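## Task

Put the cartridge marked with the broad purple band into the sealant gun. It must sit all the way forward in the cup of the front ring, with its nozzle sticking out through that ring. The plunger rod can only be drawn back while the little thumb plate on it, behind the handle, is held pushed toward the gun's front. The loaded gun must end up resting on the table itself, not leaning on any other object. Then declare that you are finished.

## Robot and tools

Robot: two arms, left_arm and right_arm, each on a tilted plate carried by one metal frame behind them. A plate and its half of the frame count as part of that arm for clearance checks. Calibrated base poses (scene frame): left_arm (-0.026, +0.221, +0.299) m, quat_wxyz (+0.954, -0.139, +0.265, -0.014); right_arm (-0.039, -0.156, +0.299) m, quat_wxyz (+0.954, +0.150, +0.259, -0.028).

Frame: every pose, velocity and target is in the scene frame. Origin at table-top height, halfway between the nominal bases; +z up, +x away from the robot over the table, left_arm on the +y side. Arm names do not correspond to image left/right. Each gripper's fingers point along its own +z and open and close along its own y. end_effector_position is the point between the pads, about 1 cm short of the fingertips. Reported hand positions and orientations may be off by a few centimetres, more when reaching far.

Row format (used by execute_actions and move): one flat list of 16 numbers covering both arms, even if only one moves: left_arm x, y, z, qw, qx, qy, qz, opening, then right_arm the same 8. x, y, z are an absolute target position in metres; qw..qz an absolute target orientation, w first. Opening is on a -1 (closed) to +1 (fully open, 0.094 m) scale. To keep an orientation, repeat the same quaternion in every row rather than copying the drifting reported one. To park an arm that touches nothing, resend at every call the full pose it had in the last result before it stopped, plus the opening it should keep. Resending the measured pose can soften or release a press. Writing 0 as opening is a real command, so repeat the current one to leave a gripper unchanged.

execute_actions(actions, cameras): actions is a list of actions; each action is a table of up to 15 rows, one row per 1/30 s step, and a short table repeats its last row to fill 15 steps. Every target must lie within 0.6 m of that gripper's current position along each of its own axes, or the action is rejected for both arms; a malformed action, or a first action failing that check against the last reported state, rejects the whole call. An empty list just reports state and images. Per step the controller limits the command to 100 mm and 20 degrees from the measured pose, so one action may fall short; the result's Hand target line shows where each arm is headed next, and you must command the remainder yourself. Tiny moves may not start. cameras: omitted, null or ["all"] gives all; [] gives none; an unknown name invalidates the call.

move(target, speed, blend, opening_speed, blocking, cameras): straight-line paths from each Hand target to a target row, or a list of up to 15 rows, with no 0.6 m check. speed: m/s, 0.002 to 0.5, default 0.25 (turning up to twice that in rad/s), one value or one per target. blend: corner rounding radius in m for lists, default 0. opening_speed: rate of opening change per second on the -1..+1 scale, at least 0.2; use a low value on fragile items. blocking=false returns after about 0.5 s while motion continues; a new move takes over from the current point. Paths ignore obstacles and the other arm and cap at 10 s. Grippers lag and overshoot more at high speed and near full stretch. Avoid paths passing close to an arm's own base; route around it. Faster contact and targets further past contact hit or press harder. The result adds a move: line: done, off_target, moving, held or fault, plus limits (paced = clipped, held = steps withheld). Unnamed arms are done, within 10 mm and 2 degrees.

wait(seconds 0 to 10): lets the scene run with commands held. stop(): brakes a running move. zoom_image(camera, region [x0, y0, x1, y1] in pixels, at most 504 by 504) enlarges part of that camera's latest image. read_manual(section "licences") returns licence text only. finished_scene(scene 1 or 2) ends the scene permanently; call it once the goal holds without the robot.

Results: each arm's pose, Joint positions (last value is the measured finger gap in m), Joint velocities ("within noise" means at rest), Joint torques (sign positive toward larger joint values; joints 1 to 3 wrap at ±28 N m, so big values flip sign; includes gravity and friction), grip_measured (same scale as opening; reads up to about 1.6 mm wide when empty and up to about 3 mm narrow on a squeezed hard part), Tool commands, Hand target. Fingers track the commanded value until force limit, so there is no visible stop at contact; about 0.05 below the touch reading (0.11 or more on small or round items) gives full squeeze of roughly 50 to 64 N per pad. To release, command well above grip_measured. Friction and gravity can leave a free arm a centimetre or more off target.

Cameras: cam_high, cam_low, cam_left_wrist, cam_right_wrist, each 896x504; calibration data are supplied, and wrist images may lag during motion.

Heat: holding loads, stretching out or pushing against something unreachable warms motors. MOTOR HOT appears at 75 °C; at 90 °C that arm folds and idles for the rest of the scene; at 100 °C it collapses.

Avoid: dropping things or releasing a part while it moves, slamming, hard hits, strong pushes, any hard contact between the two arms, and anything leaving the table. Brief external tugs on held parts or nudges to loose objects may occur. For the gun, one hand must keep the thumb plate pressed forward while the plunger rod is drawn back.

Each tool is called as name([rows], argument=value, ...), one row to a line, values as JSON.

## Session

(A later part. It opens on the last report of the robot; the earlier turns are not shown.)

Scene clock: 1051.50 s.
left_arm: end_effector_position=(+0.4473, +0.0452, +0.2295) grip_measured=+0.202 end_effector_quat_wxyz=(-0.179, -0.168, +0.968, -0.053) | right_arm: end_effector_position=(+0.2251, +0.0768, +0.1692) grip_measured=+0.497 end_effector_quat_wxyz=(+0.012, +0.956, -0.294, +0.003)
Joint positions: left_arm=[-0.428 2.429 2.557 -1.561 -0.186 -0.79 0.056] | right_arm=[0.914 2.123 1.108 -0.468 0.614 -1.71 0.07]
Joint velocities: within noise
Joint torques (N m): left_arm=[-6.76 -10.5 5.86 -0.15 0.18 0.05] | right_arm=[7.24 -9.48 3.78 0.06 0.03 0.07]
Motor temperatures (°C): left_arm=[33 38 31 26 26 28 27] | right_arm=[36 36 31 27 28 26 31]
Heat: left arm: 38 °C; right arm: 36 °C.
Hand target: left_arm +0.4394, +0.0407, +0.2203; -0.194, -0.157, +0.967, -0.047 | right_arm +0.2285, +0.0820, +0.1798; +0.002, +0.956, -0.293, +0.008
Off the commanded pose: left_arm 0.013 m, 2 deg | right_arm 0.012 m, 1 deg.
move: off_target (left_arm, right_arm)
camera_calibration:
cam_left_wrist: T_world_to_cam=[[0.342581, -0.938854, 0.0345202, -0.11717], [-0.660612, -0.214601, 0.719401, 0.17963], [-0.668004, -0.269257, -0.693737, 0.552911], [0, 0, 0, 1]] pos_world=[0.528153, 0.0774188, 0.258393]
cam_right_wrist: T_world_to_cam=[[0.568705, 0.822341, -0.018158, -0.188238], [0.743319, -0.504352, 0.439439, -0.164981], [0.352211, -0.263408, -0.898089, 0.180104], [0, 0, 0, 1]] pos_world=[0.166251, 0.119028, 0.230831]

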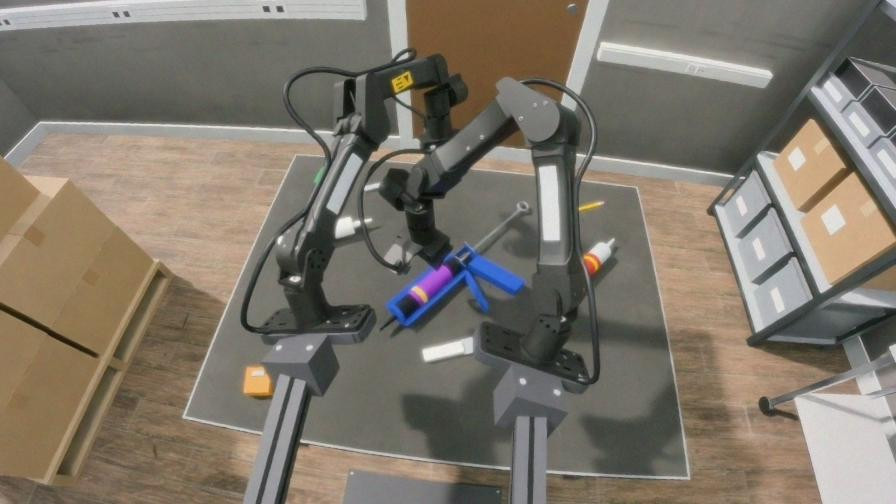

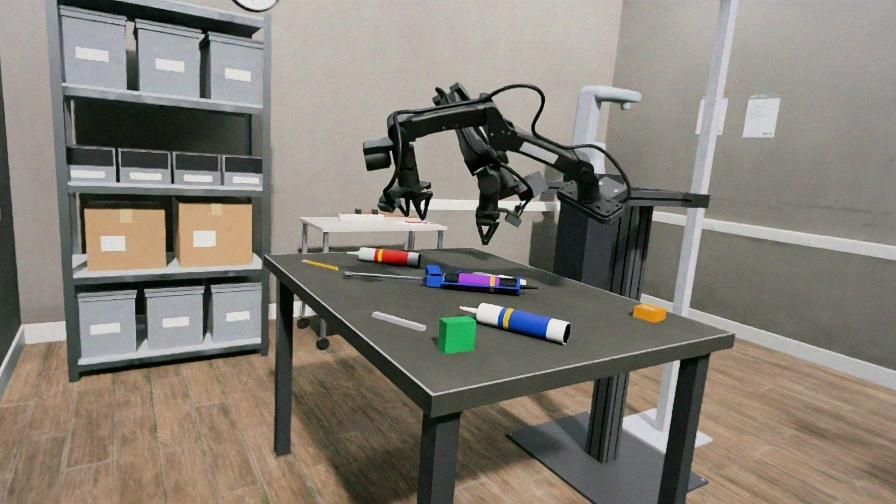

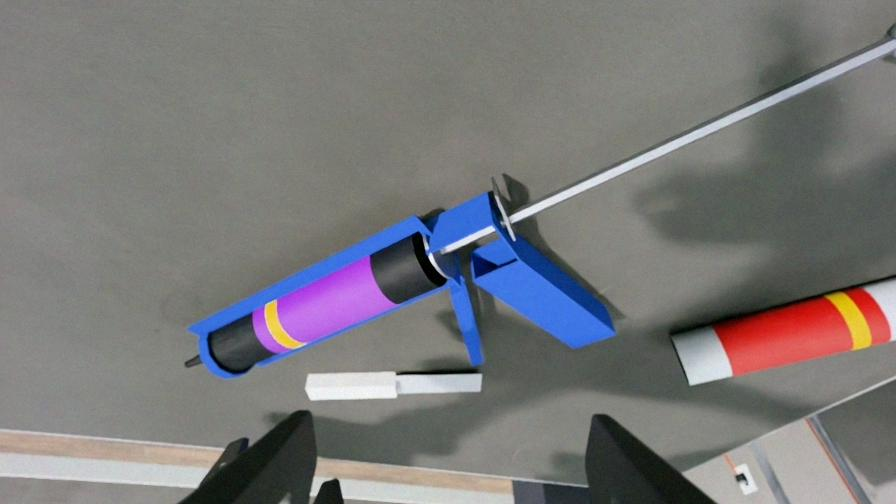

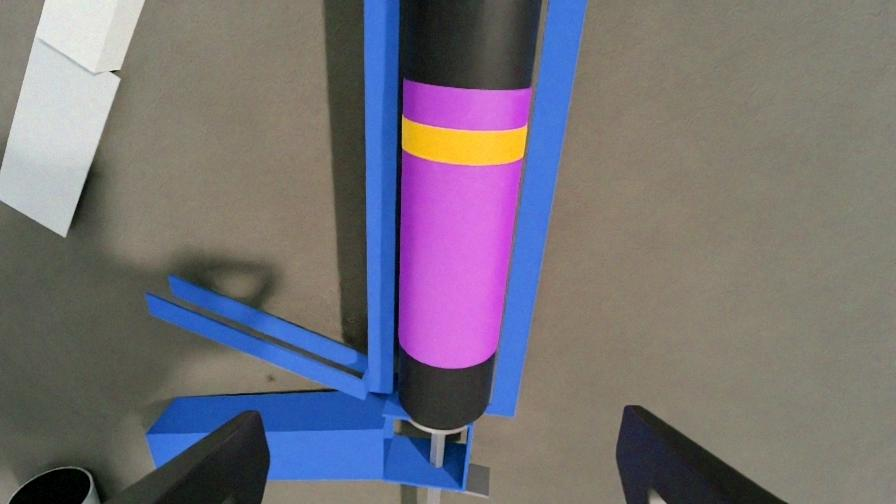

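move([
  [0.4395,0.0404,0.2201,-0.194,-0.157,0.967,-0.047,0.2,0.2285,0.04,0.20,-0.002,-0.9563,0.2924,0,0.5],
  [0.4395,0.0404,0.2201,-0.194,-0.157,0.967,-0.047,0.2,0.255,-0.125,0.18,0.1139,-0.4844,0.8650,0.0638,0.5],
], speed=0.2, blend=0.03)

Scene clock: 1112.27 s.
left_arm: end_effector_position=(+0.4473, +0.0452, +0.2295) grip_measured=+0.202 end_effector_quat_wxyz=(-0.179, -0.168, +0.968, -0.053) | right_arm: end_effector_position=(+0.2537, -0.1261, +0.1768) grip_measured=+0.497 end_effector_quat_wxyz=(+0.102, -0.491, +0.863, +0.060)
Joint positions: left_arm=[-0.428 2.429 2.557 -1.561 -0.186 -0.79 0.056] | right_arm=[0.197 1.361 0.514 -0.104 0.171 -1.025 0.07]
Joint velocities: within noise
Joint torques (N m): left_arm=[-6.68 -10.44 5.87 -0.15 0.18 0.05] | right_arm=[1.37 -6.95 1.7 0.57 -0.31 0.08]
Motor temperatures (°C): left_arm=[33 38 31 26 26 28 27] | right_arm=[35 37 31 26 28 26 29]
Heat: left arm: 38 °C; right arm: 37 °C.
Hand target: left_arm +0.4394, +0.0407, +0.2203; -0.194, -0.157, +0.967, -0.047 | right_arm +0.2549, -0.1251, +0.1799; +0.113, -0.485, +0.865, +0.064
Off the commanded pose: left_arm 0.013 m, 2 deg | right_arm 0.004 m, 2 deg.
move: off_target (left_arm); blend cut to 0.0233 m at target 1
camera_calibration:
cam_left_wrist: T_world_to_cam=[[0.342581, -0.938854, 0.0345202, -0.11717], [-0.660612, -0.214601, 0.719401, 0.17963], [-0.668004, -0.269257, -0.693737, 0.552911], [0, 0, 0, 1]] pos_world=[0.528153, 0.0774188, 0.258393]
cam_right_wrist: T_world_to_cam=[[0.855658, -0.517538, -0.00210072, -0.282118], [-0.506343, -0.837976, 0.203504, 0.0247828], [-0.107081, -0.173066, -0.979072, 0.265661], [0, 0, 0, 1]] pos_world=[0.282393, -0.0792626, 0.254465]

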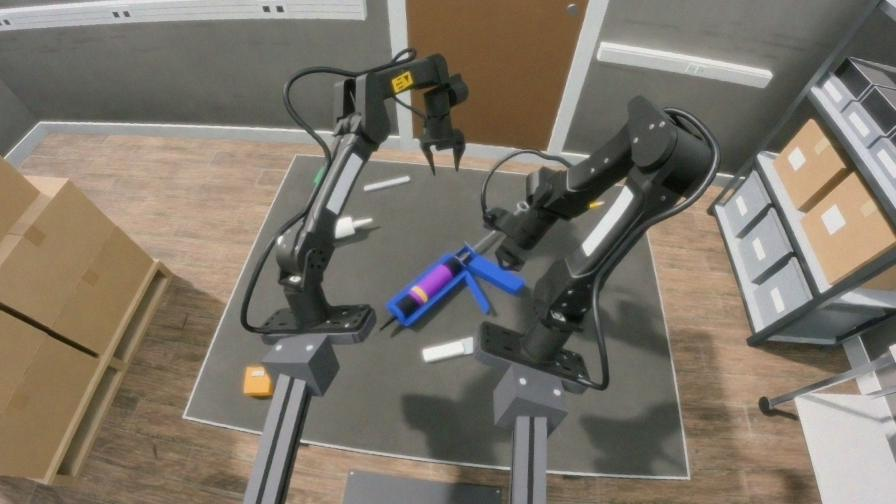

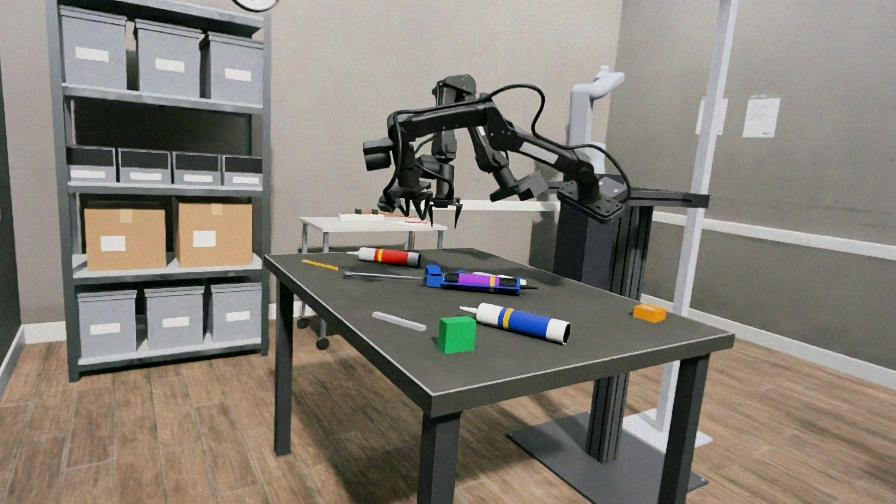

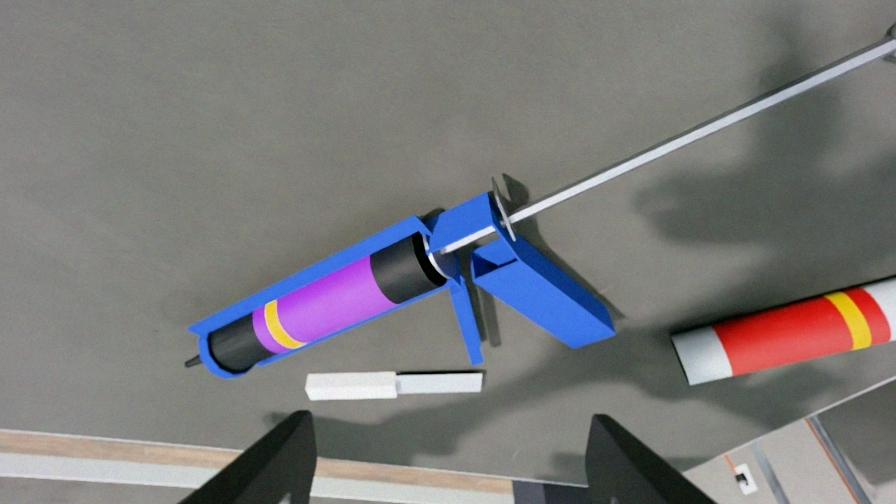

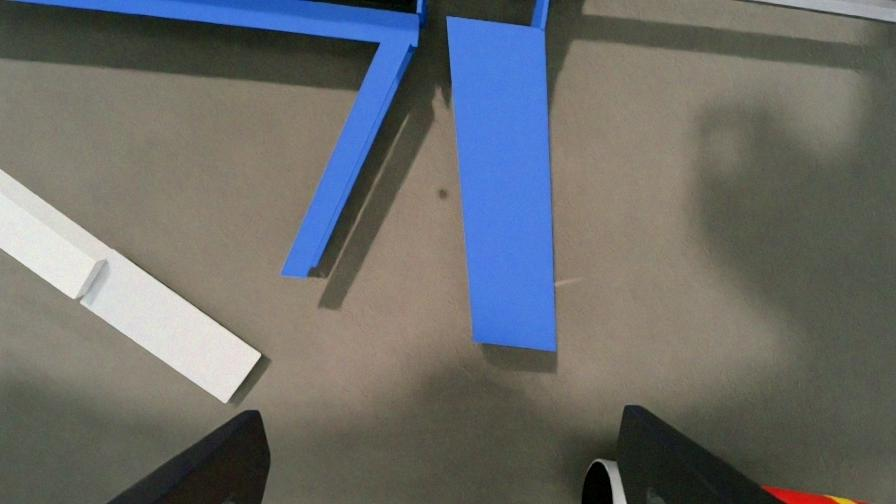

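move([
  [0.4395,0.0404,0.2201,-0.194,-0.157,0.967,-0.047,0.2,0.273,-0.149,0.09,0.1113,-0.5180,0.8453,0.0682,0.3],
  [0.4395,0.0404,0.2201,-0.194,-0.157,0.967,-0.047,0.2,0.273,-0.149,0.022,0.1113,-0.5180,0.8453,0.0682,0.3],
], speed=[0.12,0.06])

Scene clock: 1128.33 s.
left_arm: end_effector_position=(+0.4473, +0.0452, +0.2295) grip_measured=+0.202 end_effector_quat_wxyz=(-0.179, -0.168, +0.968, -0.053) | right_arm: end_effector_position=(+0.2750, -0.1521, +0.0257) grip_measured=+0.303 end_effector_quat_wxyz=(+0.107, -0.517, +0.847, +0.060)
Joint positions: left_arm=[-0.428 2.429 2.557 -1.561 -0.186 -0.79 0.056] | right_arm=[-0.076 2.068 0.731 0.406 0 -1.306 0.061]
Joint velocities: within noise
Joint torques (N m): left_arm=[-6.64 -10.55 5.94 -0.14 0.15 0.1] | right_arm=[1.57 -6.38 0.23 0.52 -0.35 -0.05]
Motor temperatures (°C): left_arm=[33 38 31 26 26 28 27] | right_arm=[34 36 31 27 28 26 29]
Heat: left arm: 38 °C; right arm: 36 °C.
Hand target: left_arm +0.4394, +0.0407, +0.2203; -0.194, -0.157, +0.967, -0.047 | right_arm +0.2730, -0.1491, +0.0222; +0.111, -0.518, +0.845, +0.068
Off the commanded pose: left_arm 0.013 m, 2 deg | right_arm 0.005 m, 1 deg.
move: off_target (left_arm)
camera_calibration:
cam_left_wrist: T_world_to_cam=[[0.342581, -0.938854, 0.0345202, -0.11717], [-0.660612, -0.214601, 0.719401, 0.17963], [-0.668004, -0.269257, -0.693737, 0.552911], [0, 0, 0, 1]] pos_world=[0.528153, 0.0774188, 0.258393]
cam_right_wrist: T_world_to_cam=[[0.884788, -0.465886, 0.00995833, -0.314516], [-0.458677, -0.866928, 0.195068, 0.0272513], [-0.0822462, -0.177161, -0.980739, 0.108051], [0, 0, 0, 1]] pos_world=[0.299667, -0.103762, 0.103786]

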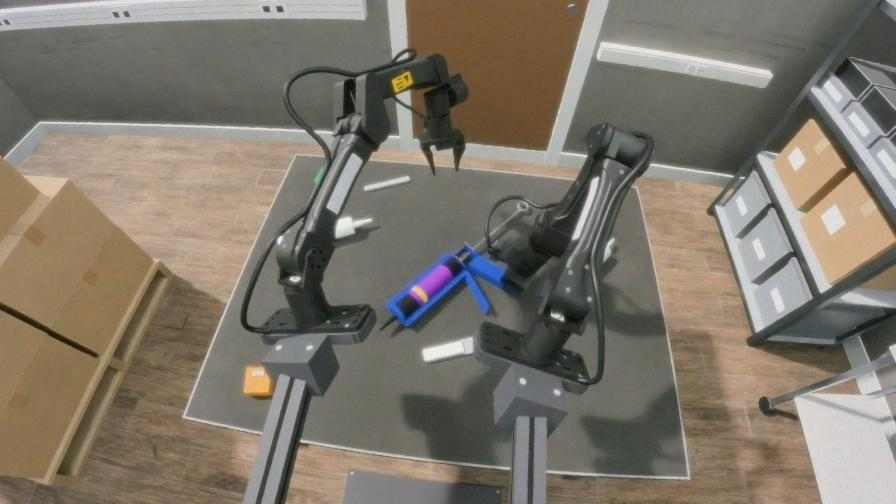

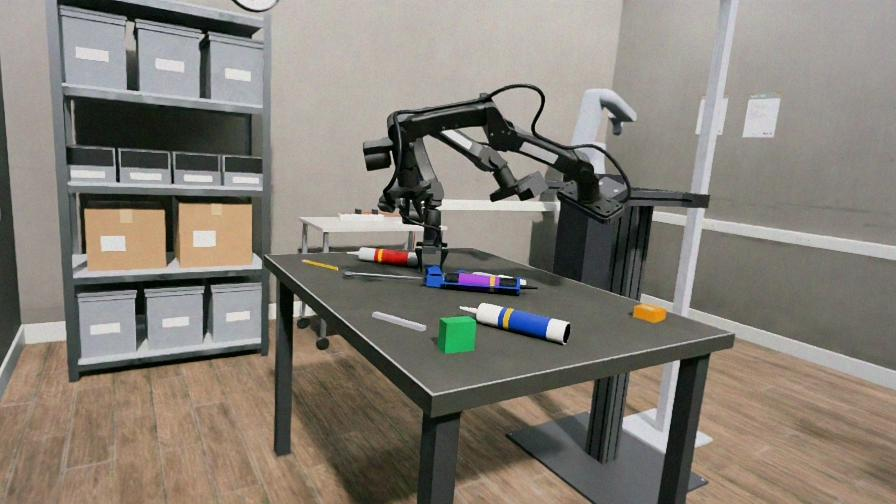

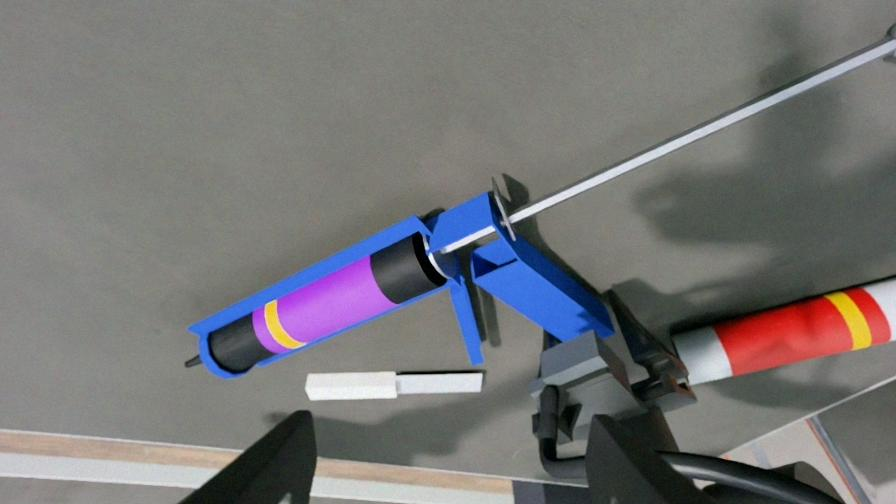

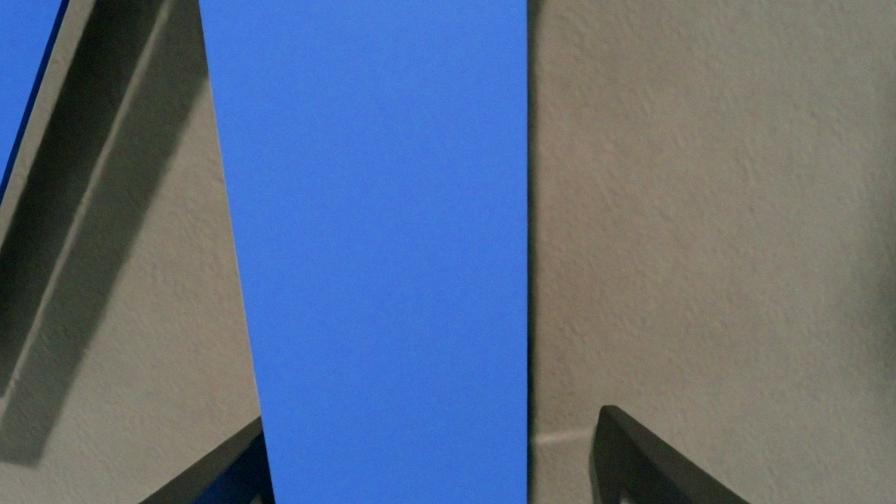

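move([
  [0.4395,0.0404,0.2201,-0.194,-0.157,0.967,-0.047,0.2,0.2665,-0.1455,0.022,0.1113,-0.5180,0.8453,0.0682,0.3],
  [0.4395,0.0404,0.2201,-0.194,-0.157,0.967,-0.047,0.2,0.2665,-0.1455,0.022,0.1113,-0.5180,0.8453,0.0682,-0.3],
], speed=[0.05,0.06], opening_speed=0.6)

Scene clock: 1139.87 s.
left_arm: end_effector_position=(+0.4473, +0.0452, +0.2295) grip_measured=+0.202 end_effector_quat_wxyz=(-0.179, -0.168, +0.968, -0.053) | right_arm: end_effector_position=(+0.2737, -0.1513, +0.0252) grip_measured=-0.181 end_effector_quat_wxyz=(+0.112, -0.519, +0.845, +0.057)
Joint positions: left_arm=[-0.428 2.429 2.557 -1.561 -0.186 -0.79 0.056] | right_arm=[-0.076 2.074 0.717 0.437 -0.002 -1.313 0.038]
Joint velocities: within noise
Joint torques (N m): left_arm=[-6.76 -10.41 5.93 -0.15 0.17 0.06] | right_arm=[2.1 -6.27 -1.01 0.52 -0.29 0.08]
Motor temperatures (°C): left_arm=[33 38 31 26 26 28 27] | right_arm=[34 36 30 27 28 26 29]
Heat: left arm: 38 °C; right arm: 36 °C.
Hand target: left_arm +0.4394, +0.0407, +0.2203; -0.194, -0.157, +0.967, -0.047 | right_arm +0.2665, -0.1457, +0.0222; +0.111, -0.518, +0.845, +0.068
Off the commanded pose: left_arm 0.013 m, 2 deg | right_arm 0.010 m, 1 deg.
move: off_target (left_arm)
camera_calibration:
cam_left_wrist: T_world_to_cam=[[0.342581, -0.938854, 0.0345202, -0.11717], [-0.660612, -0.214601, 0.719401, 0.17963], [-0.668004, -0.269257, -0.693737, 0.552911], [0, 0, 0, 1]] pos_world=[0.528153, 0.0774188, 0.258393]
cam_right_wrist: T_world_to_cam=[[0.886566, -0.462108, 0.0213965, -0.313211], [-0.457393, -0.868723, 0.190033, 0.0269707], [-0.069228, -0.178263, -0.981545, 0.103895], [0, 0, 0, 1]] pos_world=[0.297211, -0.102787, 0.103554]

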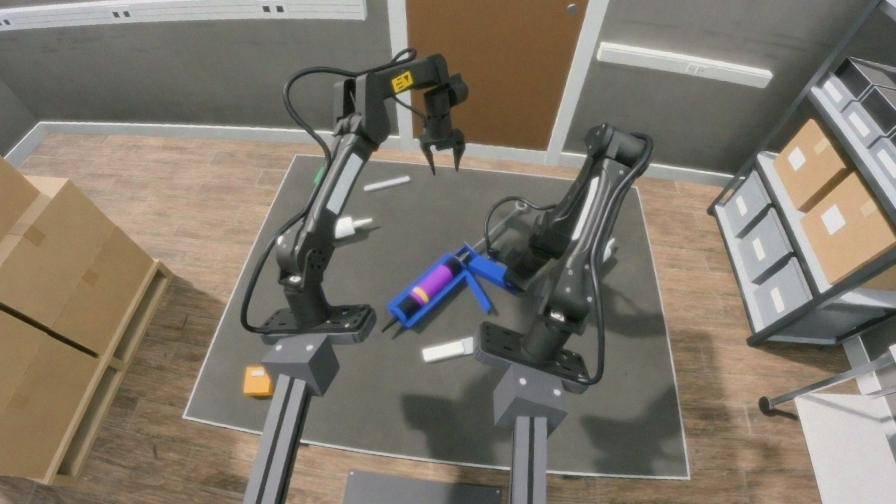

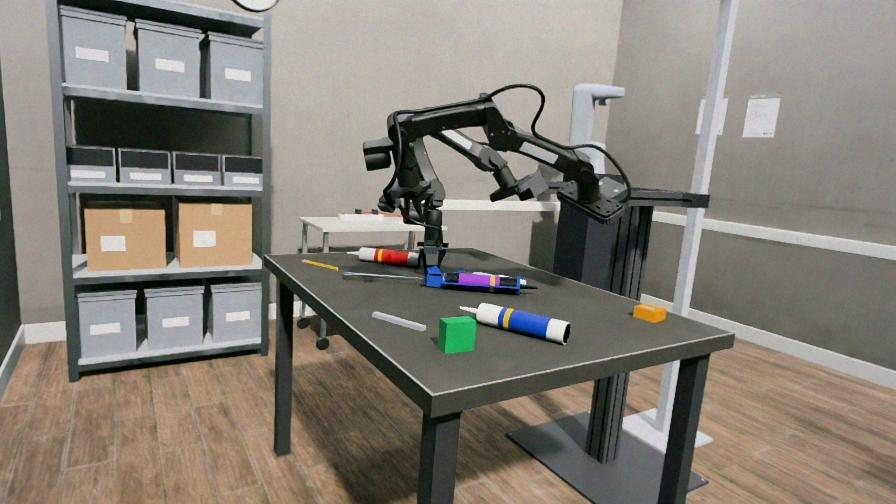

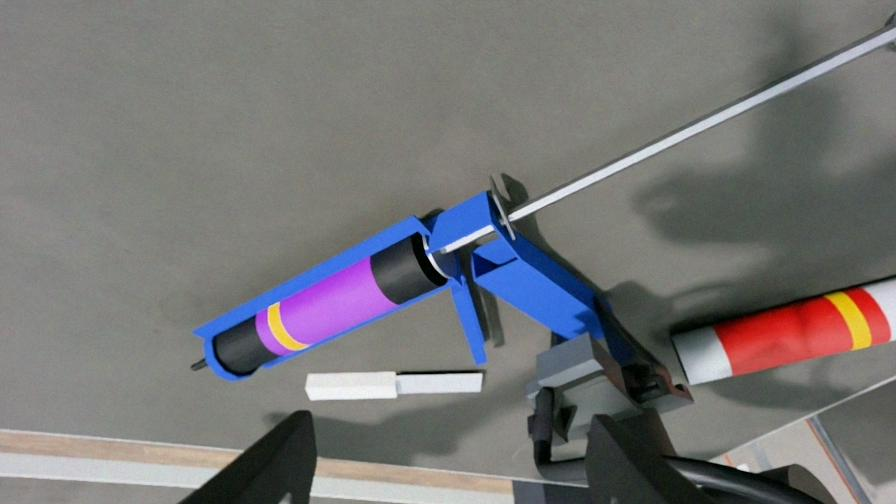

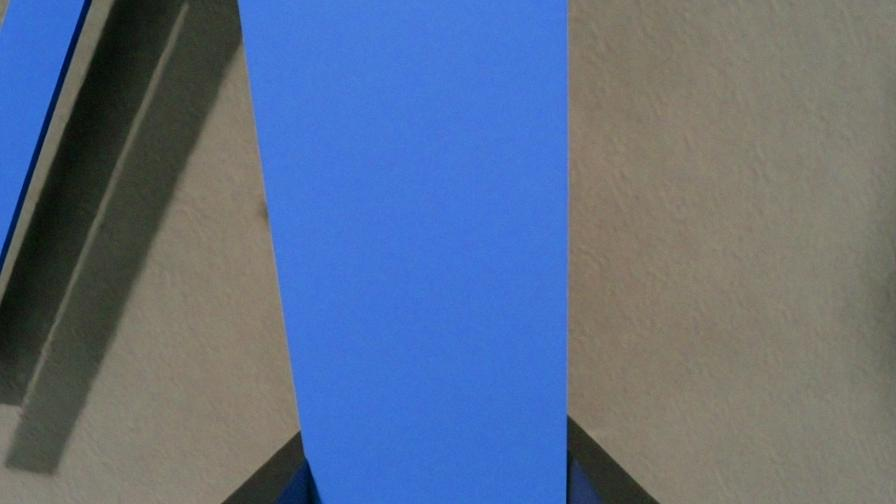

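move(target=[0.184,0.084,0.16,0,0.3214,0.9469,0,0.6,0.2665,-0.1455,0.022,0.1113,-0.5180,0.8453,0.0682,-0.3], speed=0.15)

Scene clock: 1155.83 s.
left_arm: end_effector_position=(+0.1797, +0.0877, +0.1559) grip_measured=+0.598 end_effector_quat_wxyz=(-0.015, +0.319, +0.948, +0.004) | right_arm: end_effector_position=(+0.2737, -0.1513, +0.0252) grip_measured=-0.182 end_effector_quat_wxyz=(+0.112, -0.519, +0.845, +0.057)
Joint positions: left_arm=[-0.71 1.776 0.571 -0.159 -0.559 -0.039 0.075] | right_arm=[-0.076 2.074 0.717 0.437 -0.002 -1.314 0.038]
Joint velocities: within noise
Joint torques (N m): left_arm=[-4.82 -7.06 1.25 0.65 -0.09 0.09] | right_arm=[2.18 -6.35 -1.01 0.53 -0.28 0.06]
Motor temperatures (°C): left_arm=[33 38 31 26 26 28 27] | right_arm=[33 36 30 27 28 26 30]
Heat: left arm: 38 °C; right arm: 36 °C.
Hand target: left_arm +0.1839, +0.0840, +0.1599; +0.000, +0.321, +0.947, +0.000 | right_arm +0.2665, -0.1457, +0.0222; +0.111, -0.518, +0.845, +0.068
Off the commanded pose: left_arm 0.007 m, 2 deg | right_arm 0.010 m, 1 deg.
move: done
camera_calibration:
cam_left_wrist: T_world_to_cam=[[-0.604108, -0.796888, -0.0047581, 0.180686], [-0.714936, 0.539325, 0.444966, 0.0512846], [-0.352022, 0.27221, -0.895535, 0.261741], [0, 0, 0, 1]] pos_world=[0.237958, 0.0450787, 0.212438]
cam_right_wrist: T_world_to_cam=[[0.886735, -0.461779, 0.0214914, -0.31321], [-0.457088, -0.868882, 0.190039, 0.0268628], [-0.0690826, -0.178338, -0.981541, 0.103844], [0, 0, 0, 1]] pos_world=[0.297187, -0.102774, 0.103553]

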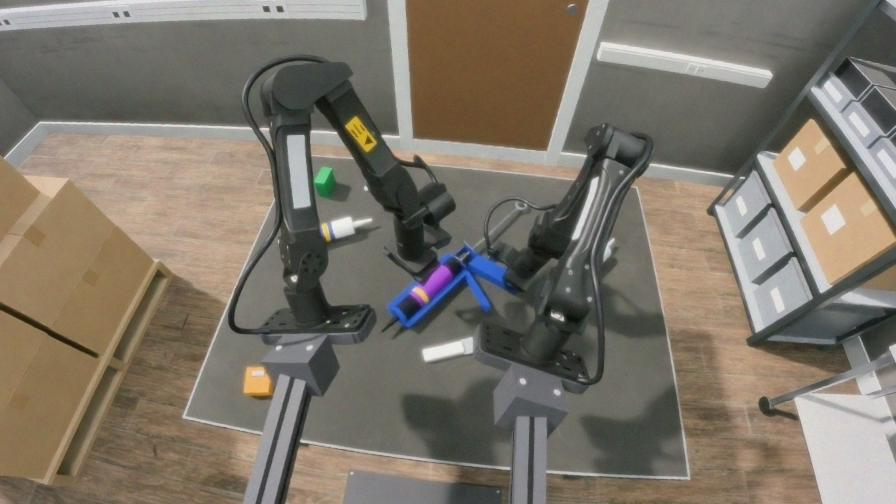

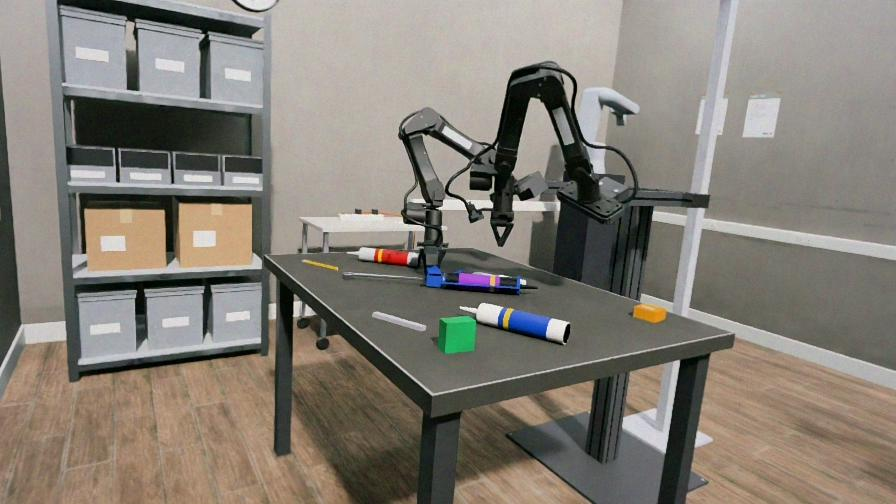

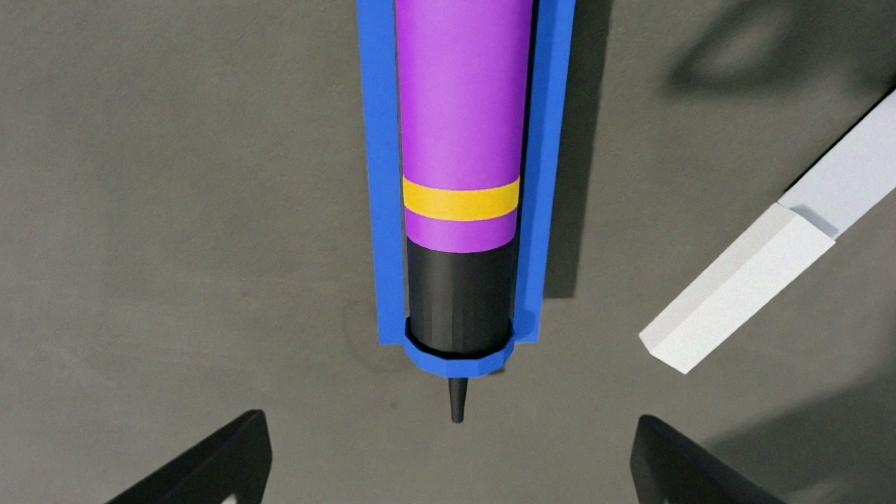

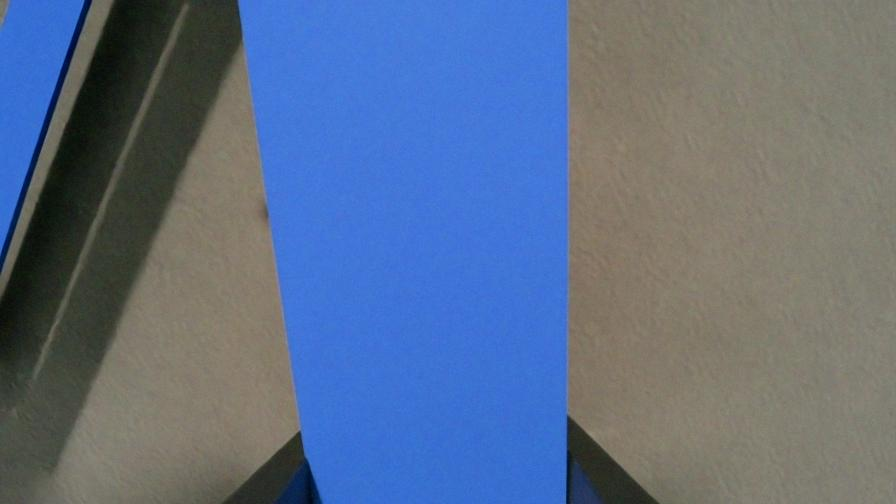

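move(target=[0.185,0.0775,0.07,0,0.3173,0.9483,0,0.6,0.2665,-0.1455,0.022,0.1113,-0.5180,0.8453,0.0682,-0.3], speed=0.08, cameras=["cam_left_wrist"])

Scene clock: 1173.73 s.
left_arm: end_effector_position=(+0.1868, +0.0792, +0.0746) grip_measured=+0.598 end_effector_quat_wxyz=(+0.001, +0.315, +0.949, +0.003) | right_arm: end_effector_position=(+0.2737, -0.1513, +0.0252) grip_measured=-0.182 end_effector_quat_wxyz=(+0.112, -0.519, +0.845, +0.057)
Joint positions: left_arm=[-0.553 2.137 0.618 0.283 -0.524 0.146 0.075] | right_arm=[-0.076 2.074 0.717 0.437 -0.002 -1.314 0.038]
Joint velocities: within noise
Joint torques (N m): left_arm=[-4.11 -4.64 0.46 0.71 0.02 0.08] | right_arm=[2.07 -6.3 -0.99 0.55 -0.3 0.07]
Motor temperatures (°C): left_arm=[32 38 30 26 26 28 27] | right_arm=[33 35 30 27 28 26 31]
Heat: left arm: 38 °C; right arm: 35 °C.
Hand target: left_arm +0.1849, +0.0776, +0.0702; +0.000, +0.317, +0.948, +0.000 | right_arm +0.2665, -0.1457, +0.0222; +0.111, -0.518, +0.845, +0.068
Off the commanded pose: left_arm 0.005 m, 0 deg | right_arm 0.010 m, 1 deg.
move: done
camera_calibration:
cam_left_wrist: T_world_to_cam=[[-0.596311, -0.802648, -0.0130326, 0.177409], [-0.733094, 0.53788, 0.416243, 0.102763], [-0.327086, 0.257764, -0.90916, 0.191238], [0, 0, 0, 1]] pos_world=[0.243677, 0.0378285, 0.133404]
Images, in order (width x height): cam_left_wrist 896x504.

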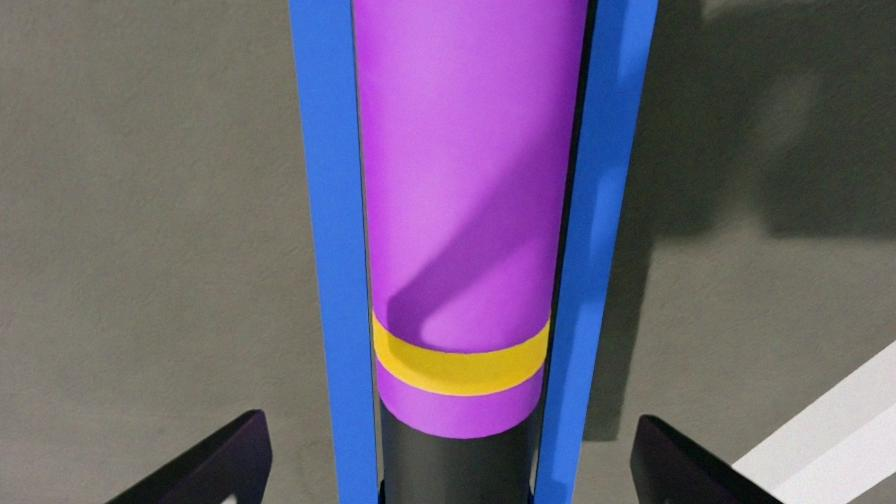

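move(target=[0.183,0.0775,0.023,0,0.3173,0.9483,0,0.6,0.2665,-0.1455,0.022,0.1113,-0.5180,0.8453,0.0682,-0.3], speed=0.05)

zoom_image(camera="cam_low", region=[410, 220, 550, 300])

Scene clock: 1179.93 s.
left_arm: end_effector_position=(+0.1861, +0.0785, +0.0323) grip_measured=+0.599 end_effector_quat_wxyz=(+0.001, +0.316, +0.949, +0.003) | right_arm: end_effector_position=(+0.2737, -0.1513, +0.0252) grip_measured=-0.182 end_effector_quat_wxyz=(+0.112, -0.519, +0.845, +0.057)
Joint positions: left_arm=[-0.479 2.32 0.688 0.434 -0.498 0.229 0.075] | right_arm=[-0.076 2.074 0.717 0.437 -0.002 -1.314 0.038]
Joint velocities: within noise
Joint torques (N m): left_arm=[-3.38 -3.56 -0.09 0.9 0.05 0.11] | right_arm=[2.07 -6.26 -1.02 0.52 -0.29 0.1]
Motor temperatures (°C): left_arm=[32 37 30 27 26 28 27] | right_arm=[33 35 30 27 28 26 31]
Heat: left arm: 37 °C; right arm: 35 °C.
Hand target: left_arm +0.1830, +0.0777, +0.0235; +0.000, +0.317, +0.948, +0.000 | right_arm +0.2665, -0.1457, +0.0222; +0.111, -0.518, +0.845, +0.068
Off the commanded pose: left_arm 0.010 m, 0 deg | right_arm 0.010 m, 1 deg.
move: done
camera_calibration:
cam_left_wrist: T_world_to_cam=[[-0.598684, -0.800876, -0.0131971, 0.17627], [-0.731178, 0.539707, 0.417247, 0.119749], [-0.327041, 0.259449, -0.908697, 0.152526], [0, 0, 0, 1]] pos_world=[0.24297, 0.0369684, 0.0909619]
cam_right_wrist: T_world_to_cam=[[0.886903, -0.46145, 0.0215863, -0.313209], [-0.456782, -0.869041, 0.190046, 0.0267549], [-0.0689372, -0.178412, -0.981538, 0.103793], [0, 0, 0, 1]] pos_world=[0.297162, -0.102761, 0.103553]

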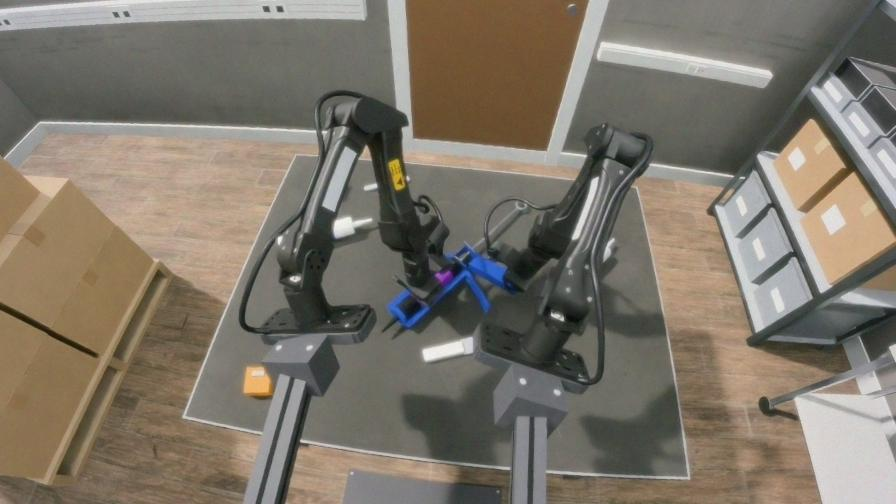

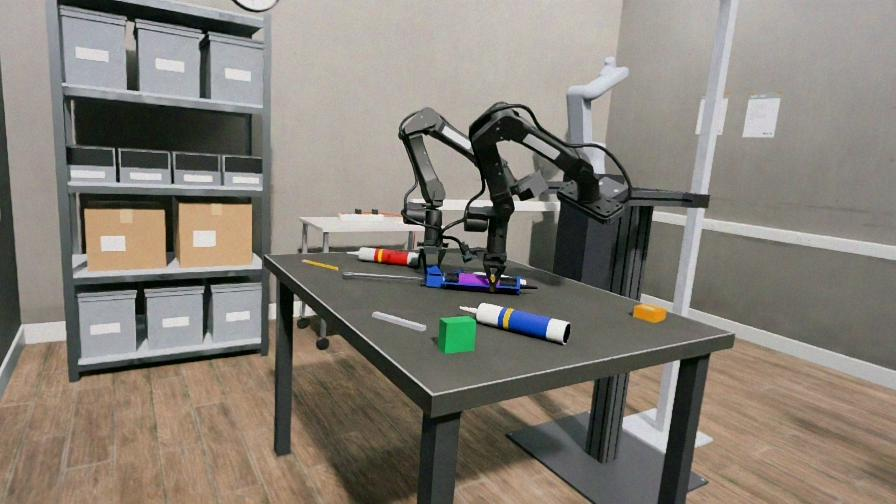

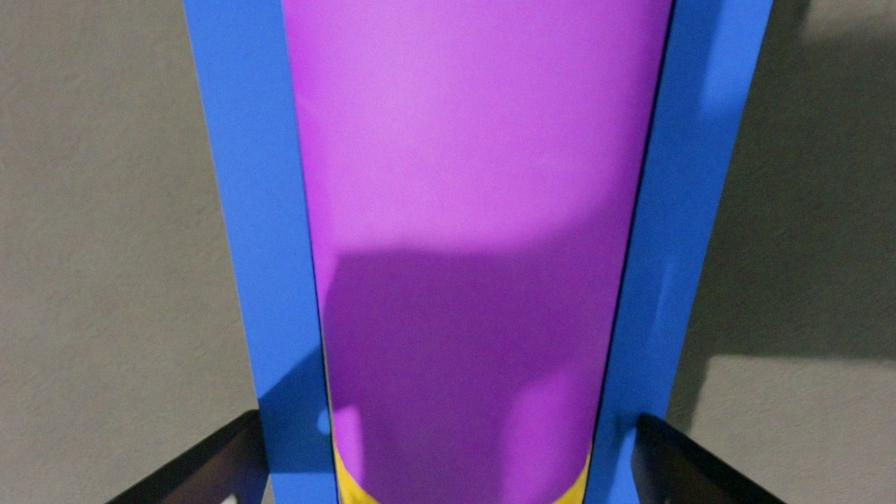

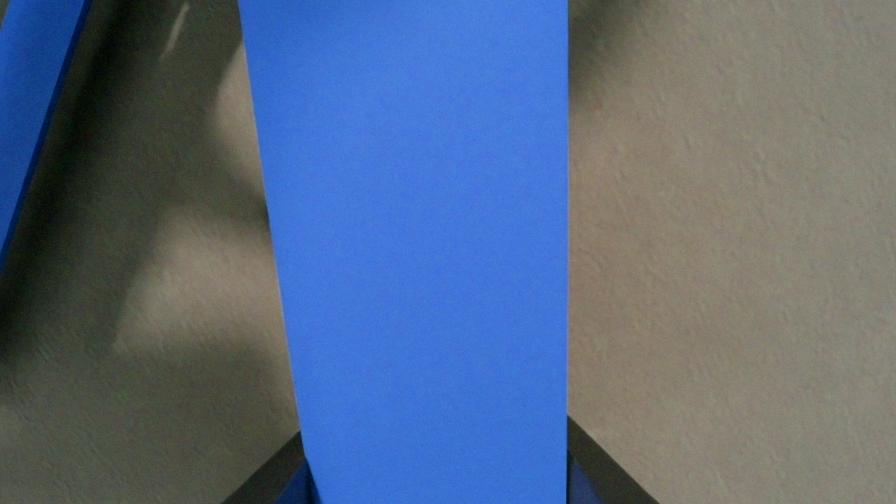

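Scaled by 3.600.

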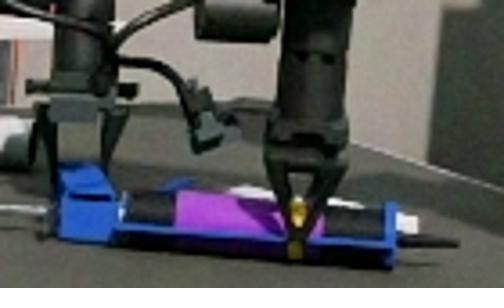

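move(target=[0.183,0.0775,0.023,0,0.3173,0.9483,0,-0.1,0.2665,-0.1455,0.022,0.1113,-0.5180,0.8453,0.0682,-0.3], speed=0.05, opening_speed=0.6, cameras=["cam_left_wrist"])

move(target=[0.183,0.0775,0.043,0,0.3173,0.9483,0,-0.1,0.2665,-0.1455,0.022,0.1113,-0.5180,0.8453,0.0682,-0.3], speed=0.04, cameras=["cam_left_wrist","cam_low"])

zoom_image(camera="cam_low", region=[410, 220, 550, 300])

Scene clock: 1190.73 s.
left_arm: end_effector_position=(+0.1870, +0.0825, +0.0302) grip_measured=+0.267 end_effector_quat_wxyz=(+0.001, +0.316, +0.949, +0.012) | right_arm: end_effector_position=(+0.2736, -0.1519, +0.0250) grip_measured=-0.182 end_effector_quat_wxyz=(+0.111, -0.521, +0.844, +0.055)
Joint positions: left_arm=[-0.473 2.328 0.689 0.441 -0.515 0.233 0.06] | right_arm=[-0.076 2.074 0.717 0.437 0.002 -1.318 0.038]
Joint velocities: within noise
Joint torques (N m): left_arm=[-3.99 -4.11 -0.12 0.82 0.22 0.1] | right_arm=[2.15 -6.24 -0.96 0.51 -0.33 0.13]
Motor temperatures (°C): left_arm=[32 37 29 27 26 28 27] | right_arm=[33 35 30 27 28 26 31]
Heat: left arm: 37 °C; right arm: 35 °C.
Hand target: left_arm +0.1830, +0.0777, +0.0235; +0.000, +0.317, +0.948, +0.000 | right_arm +0.2665, -0.1457, +0.0222; +0.111, -0.518, +0.845, +0.068
Off the commanded pose: left_arm 0.010 m, 1 deg | right_arm 0.010 m, 2 deg.
move: done
camera_calibration:
cam_left_wrist: T_world_to_cam=[[-0.597864, -0.800993, -0.0311308, 0.180346], [-0.734075, 0.53149, 0.422672, 0.120094], [-0.322012, 0.275553, -0.905748, 0.147556], [0, 0, 0, 1]] pos_world=[0.243495, 0.0399673, 0.088502]
Images, in order (width x height): cam_left_wrist 896x504.

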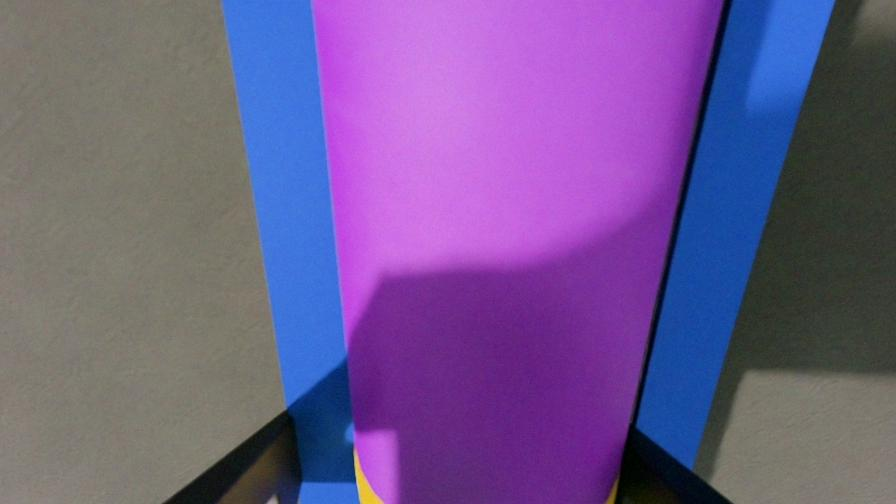

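Scene clock: 1191.67 s.
left_arm: end_effector_position=(+0.1821, +0.0844, +0.0334) grip_measured=+0.264 end_effector_quat_wxyz=(-0.005, +0.312, +0.950, +0.008) | right_arm: end_effector_position=(+0.2720, -0.1503, +0.0252) grip_measured=-0.182 end_effector_quat_wxyz=(+0.111, -0.523, +0.843, +0.060)
Joint positions: left_arm=[-0.474 2.313 0.672 0.431 -0.506 0.22 0.059] | right_arm=[-0.076 2.074 0.717 0.429 -0.006 -1.321 0.038]
Joint velocities: within noise
Joint torques (N m): left_arm=[-7.16 -9.76 -2.13 0.29 0.04 -0.14] | right_arm=[2.11 -6.24 -1.05 0.56 -0.26 0.15]
Motor temperatures (°C): left_arm=[32 37 29 27 26 28 27] | right_arm=[33 35 30 27 28 26 31]
Heat: left arm: 37 °C; right arm: 35 °C.
Hand target: left_arm +0.1828, +0.0776, +0.0425; +0.000, +0.317, +0.948, +0.000 | right_arm +0.2664, -0.1457, +0.0222; +0.111, -0.518, +0.845, +0.068
Off the commanded pose: left_arm 0.012 m, 1 deg | right_arm 0.008 m, 1 deg.
move: off_target (left_arm)
camera_calibration:
cam_left_wrist: T_world_to_cam=[[-0.592851, -0.805075, -0.0195589, 0.178094], [-0.731773, 0.528415, 0.430449, 0.113733], [-0.336208, 0.269504, -0.902403, 0.151328], [0, 0, 0, 1]] pos_world=[0.239688, 0.0424974, 0.0910855]
Images, in order (width x height): cam_low 896x504, cam_left_wrist 896x504.

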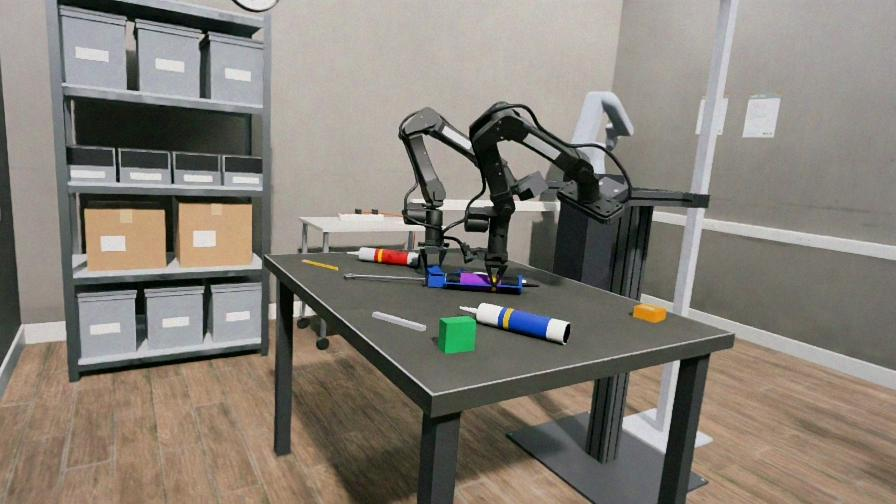

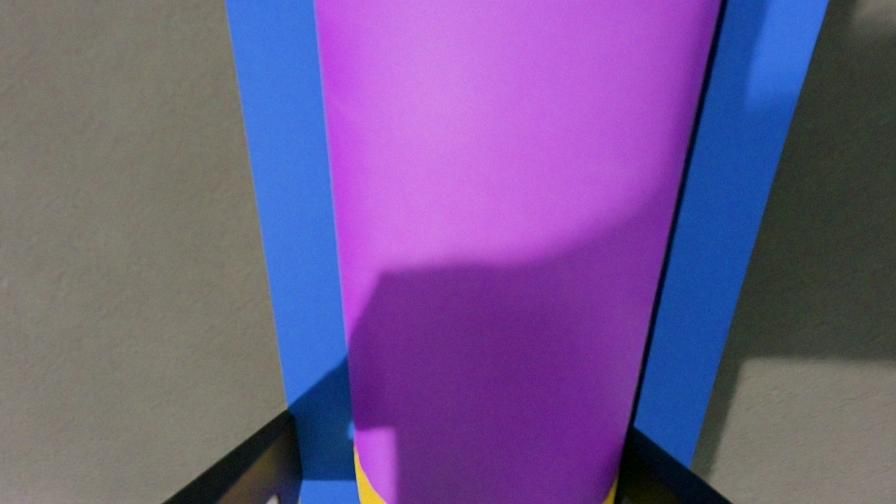

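Scaled by 3.600.

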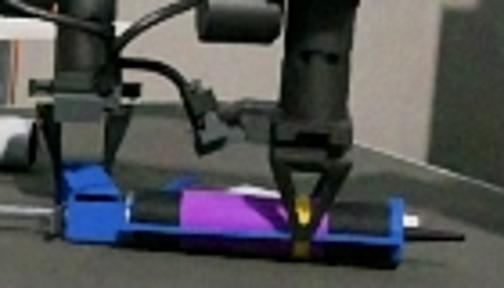

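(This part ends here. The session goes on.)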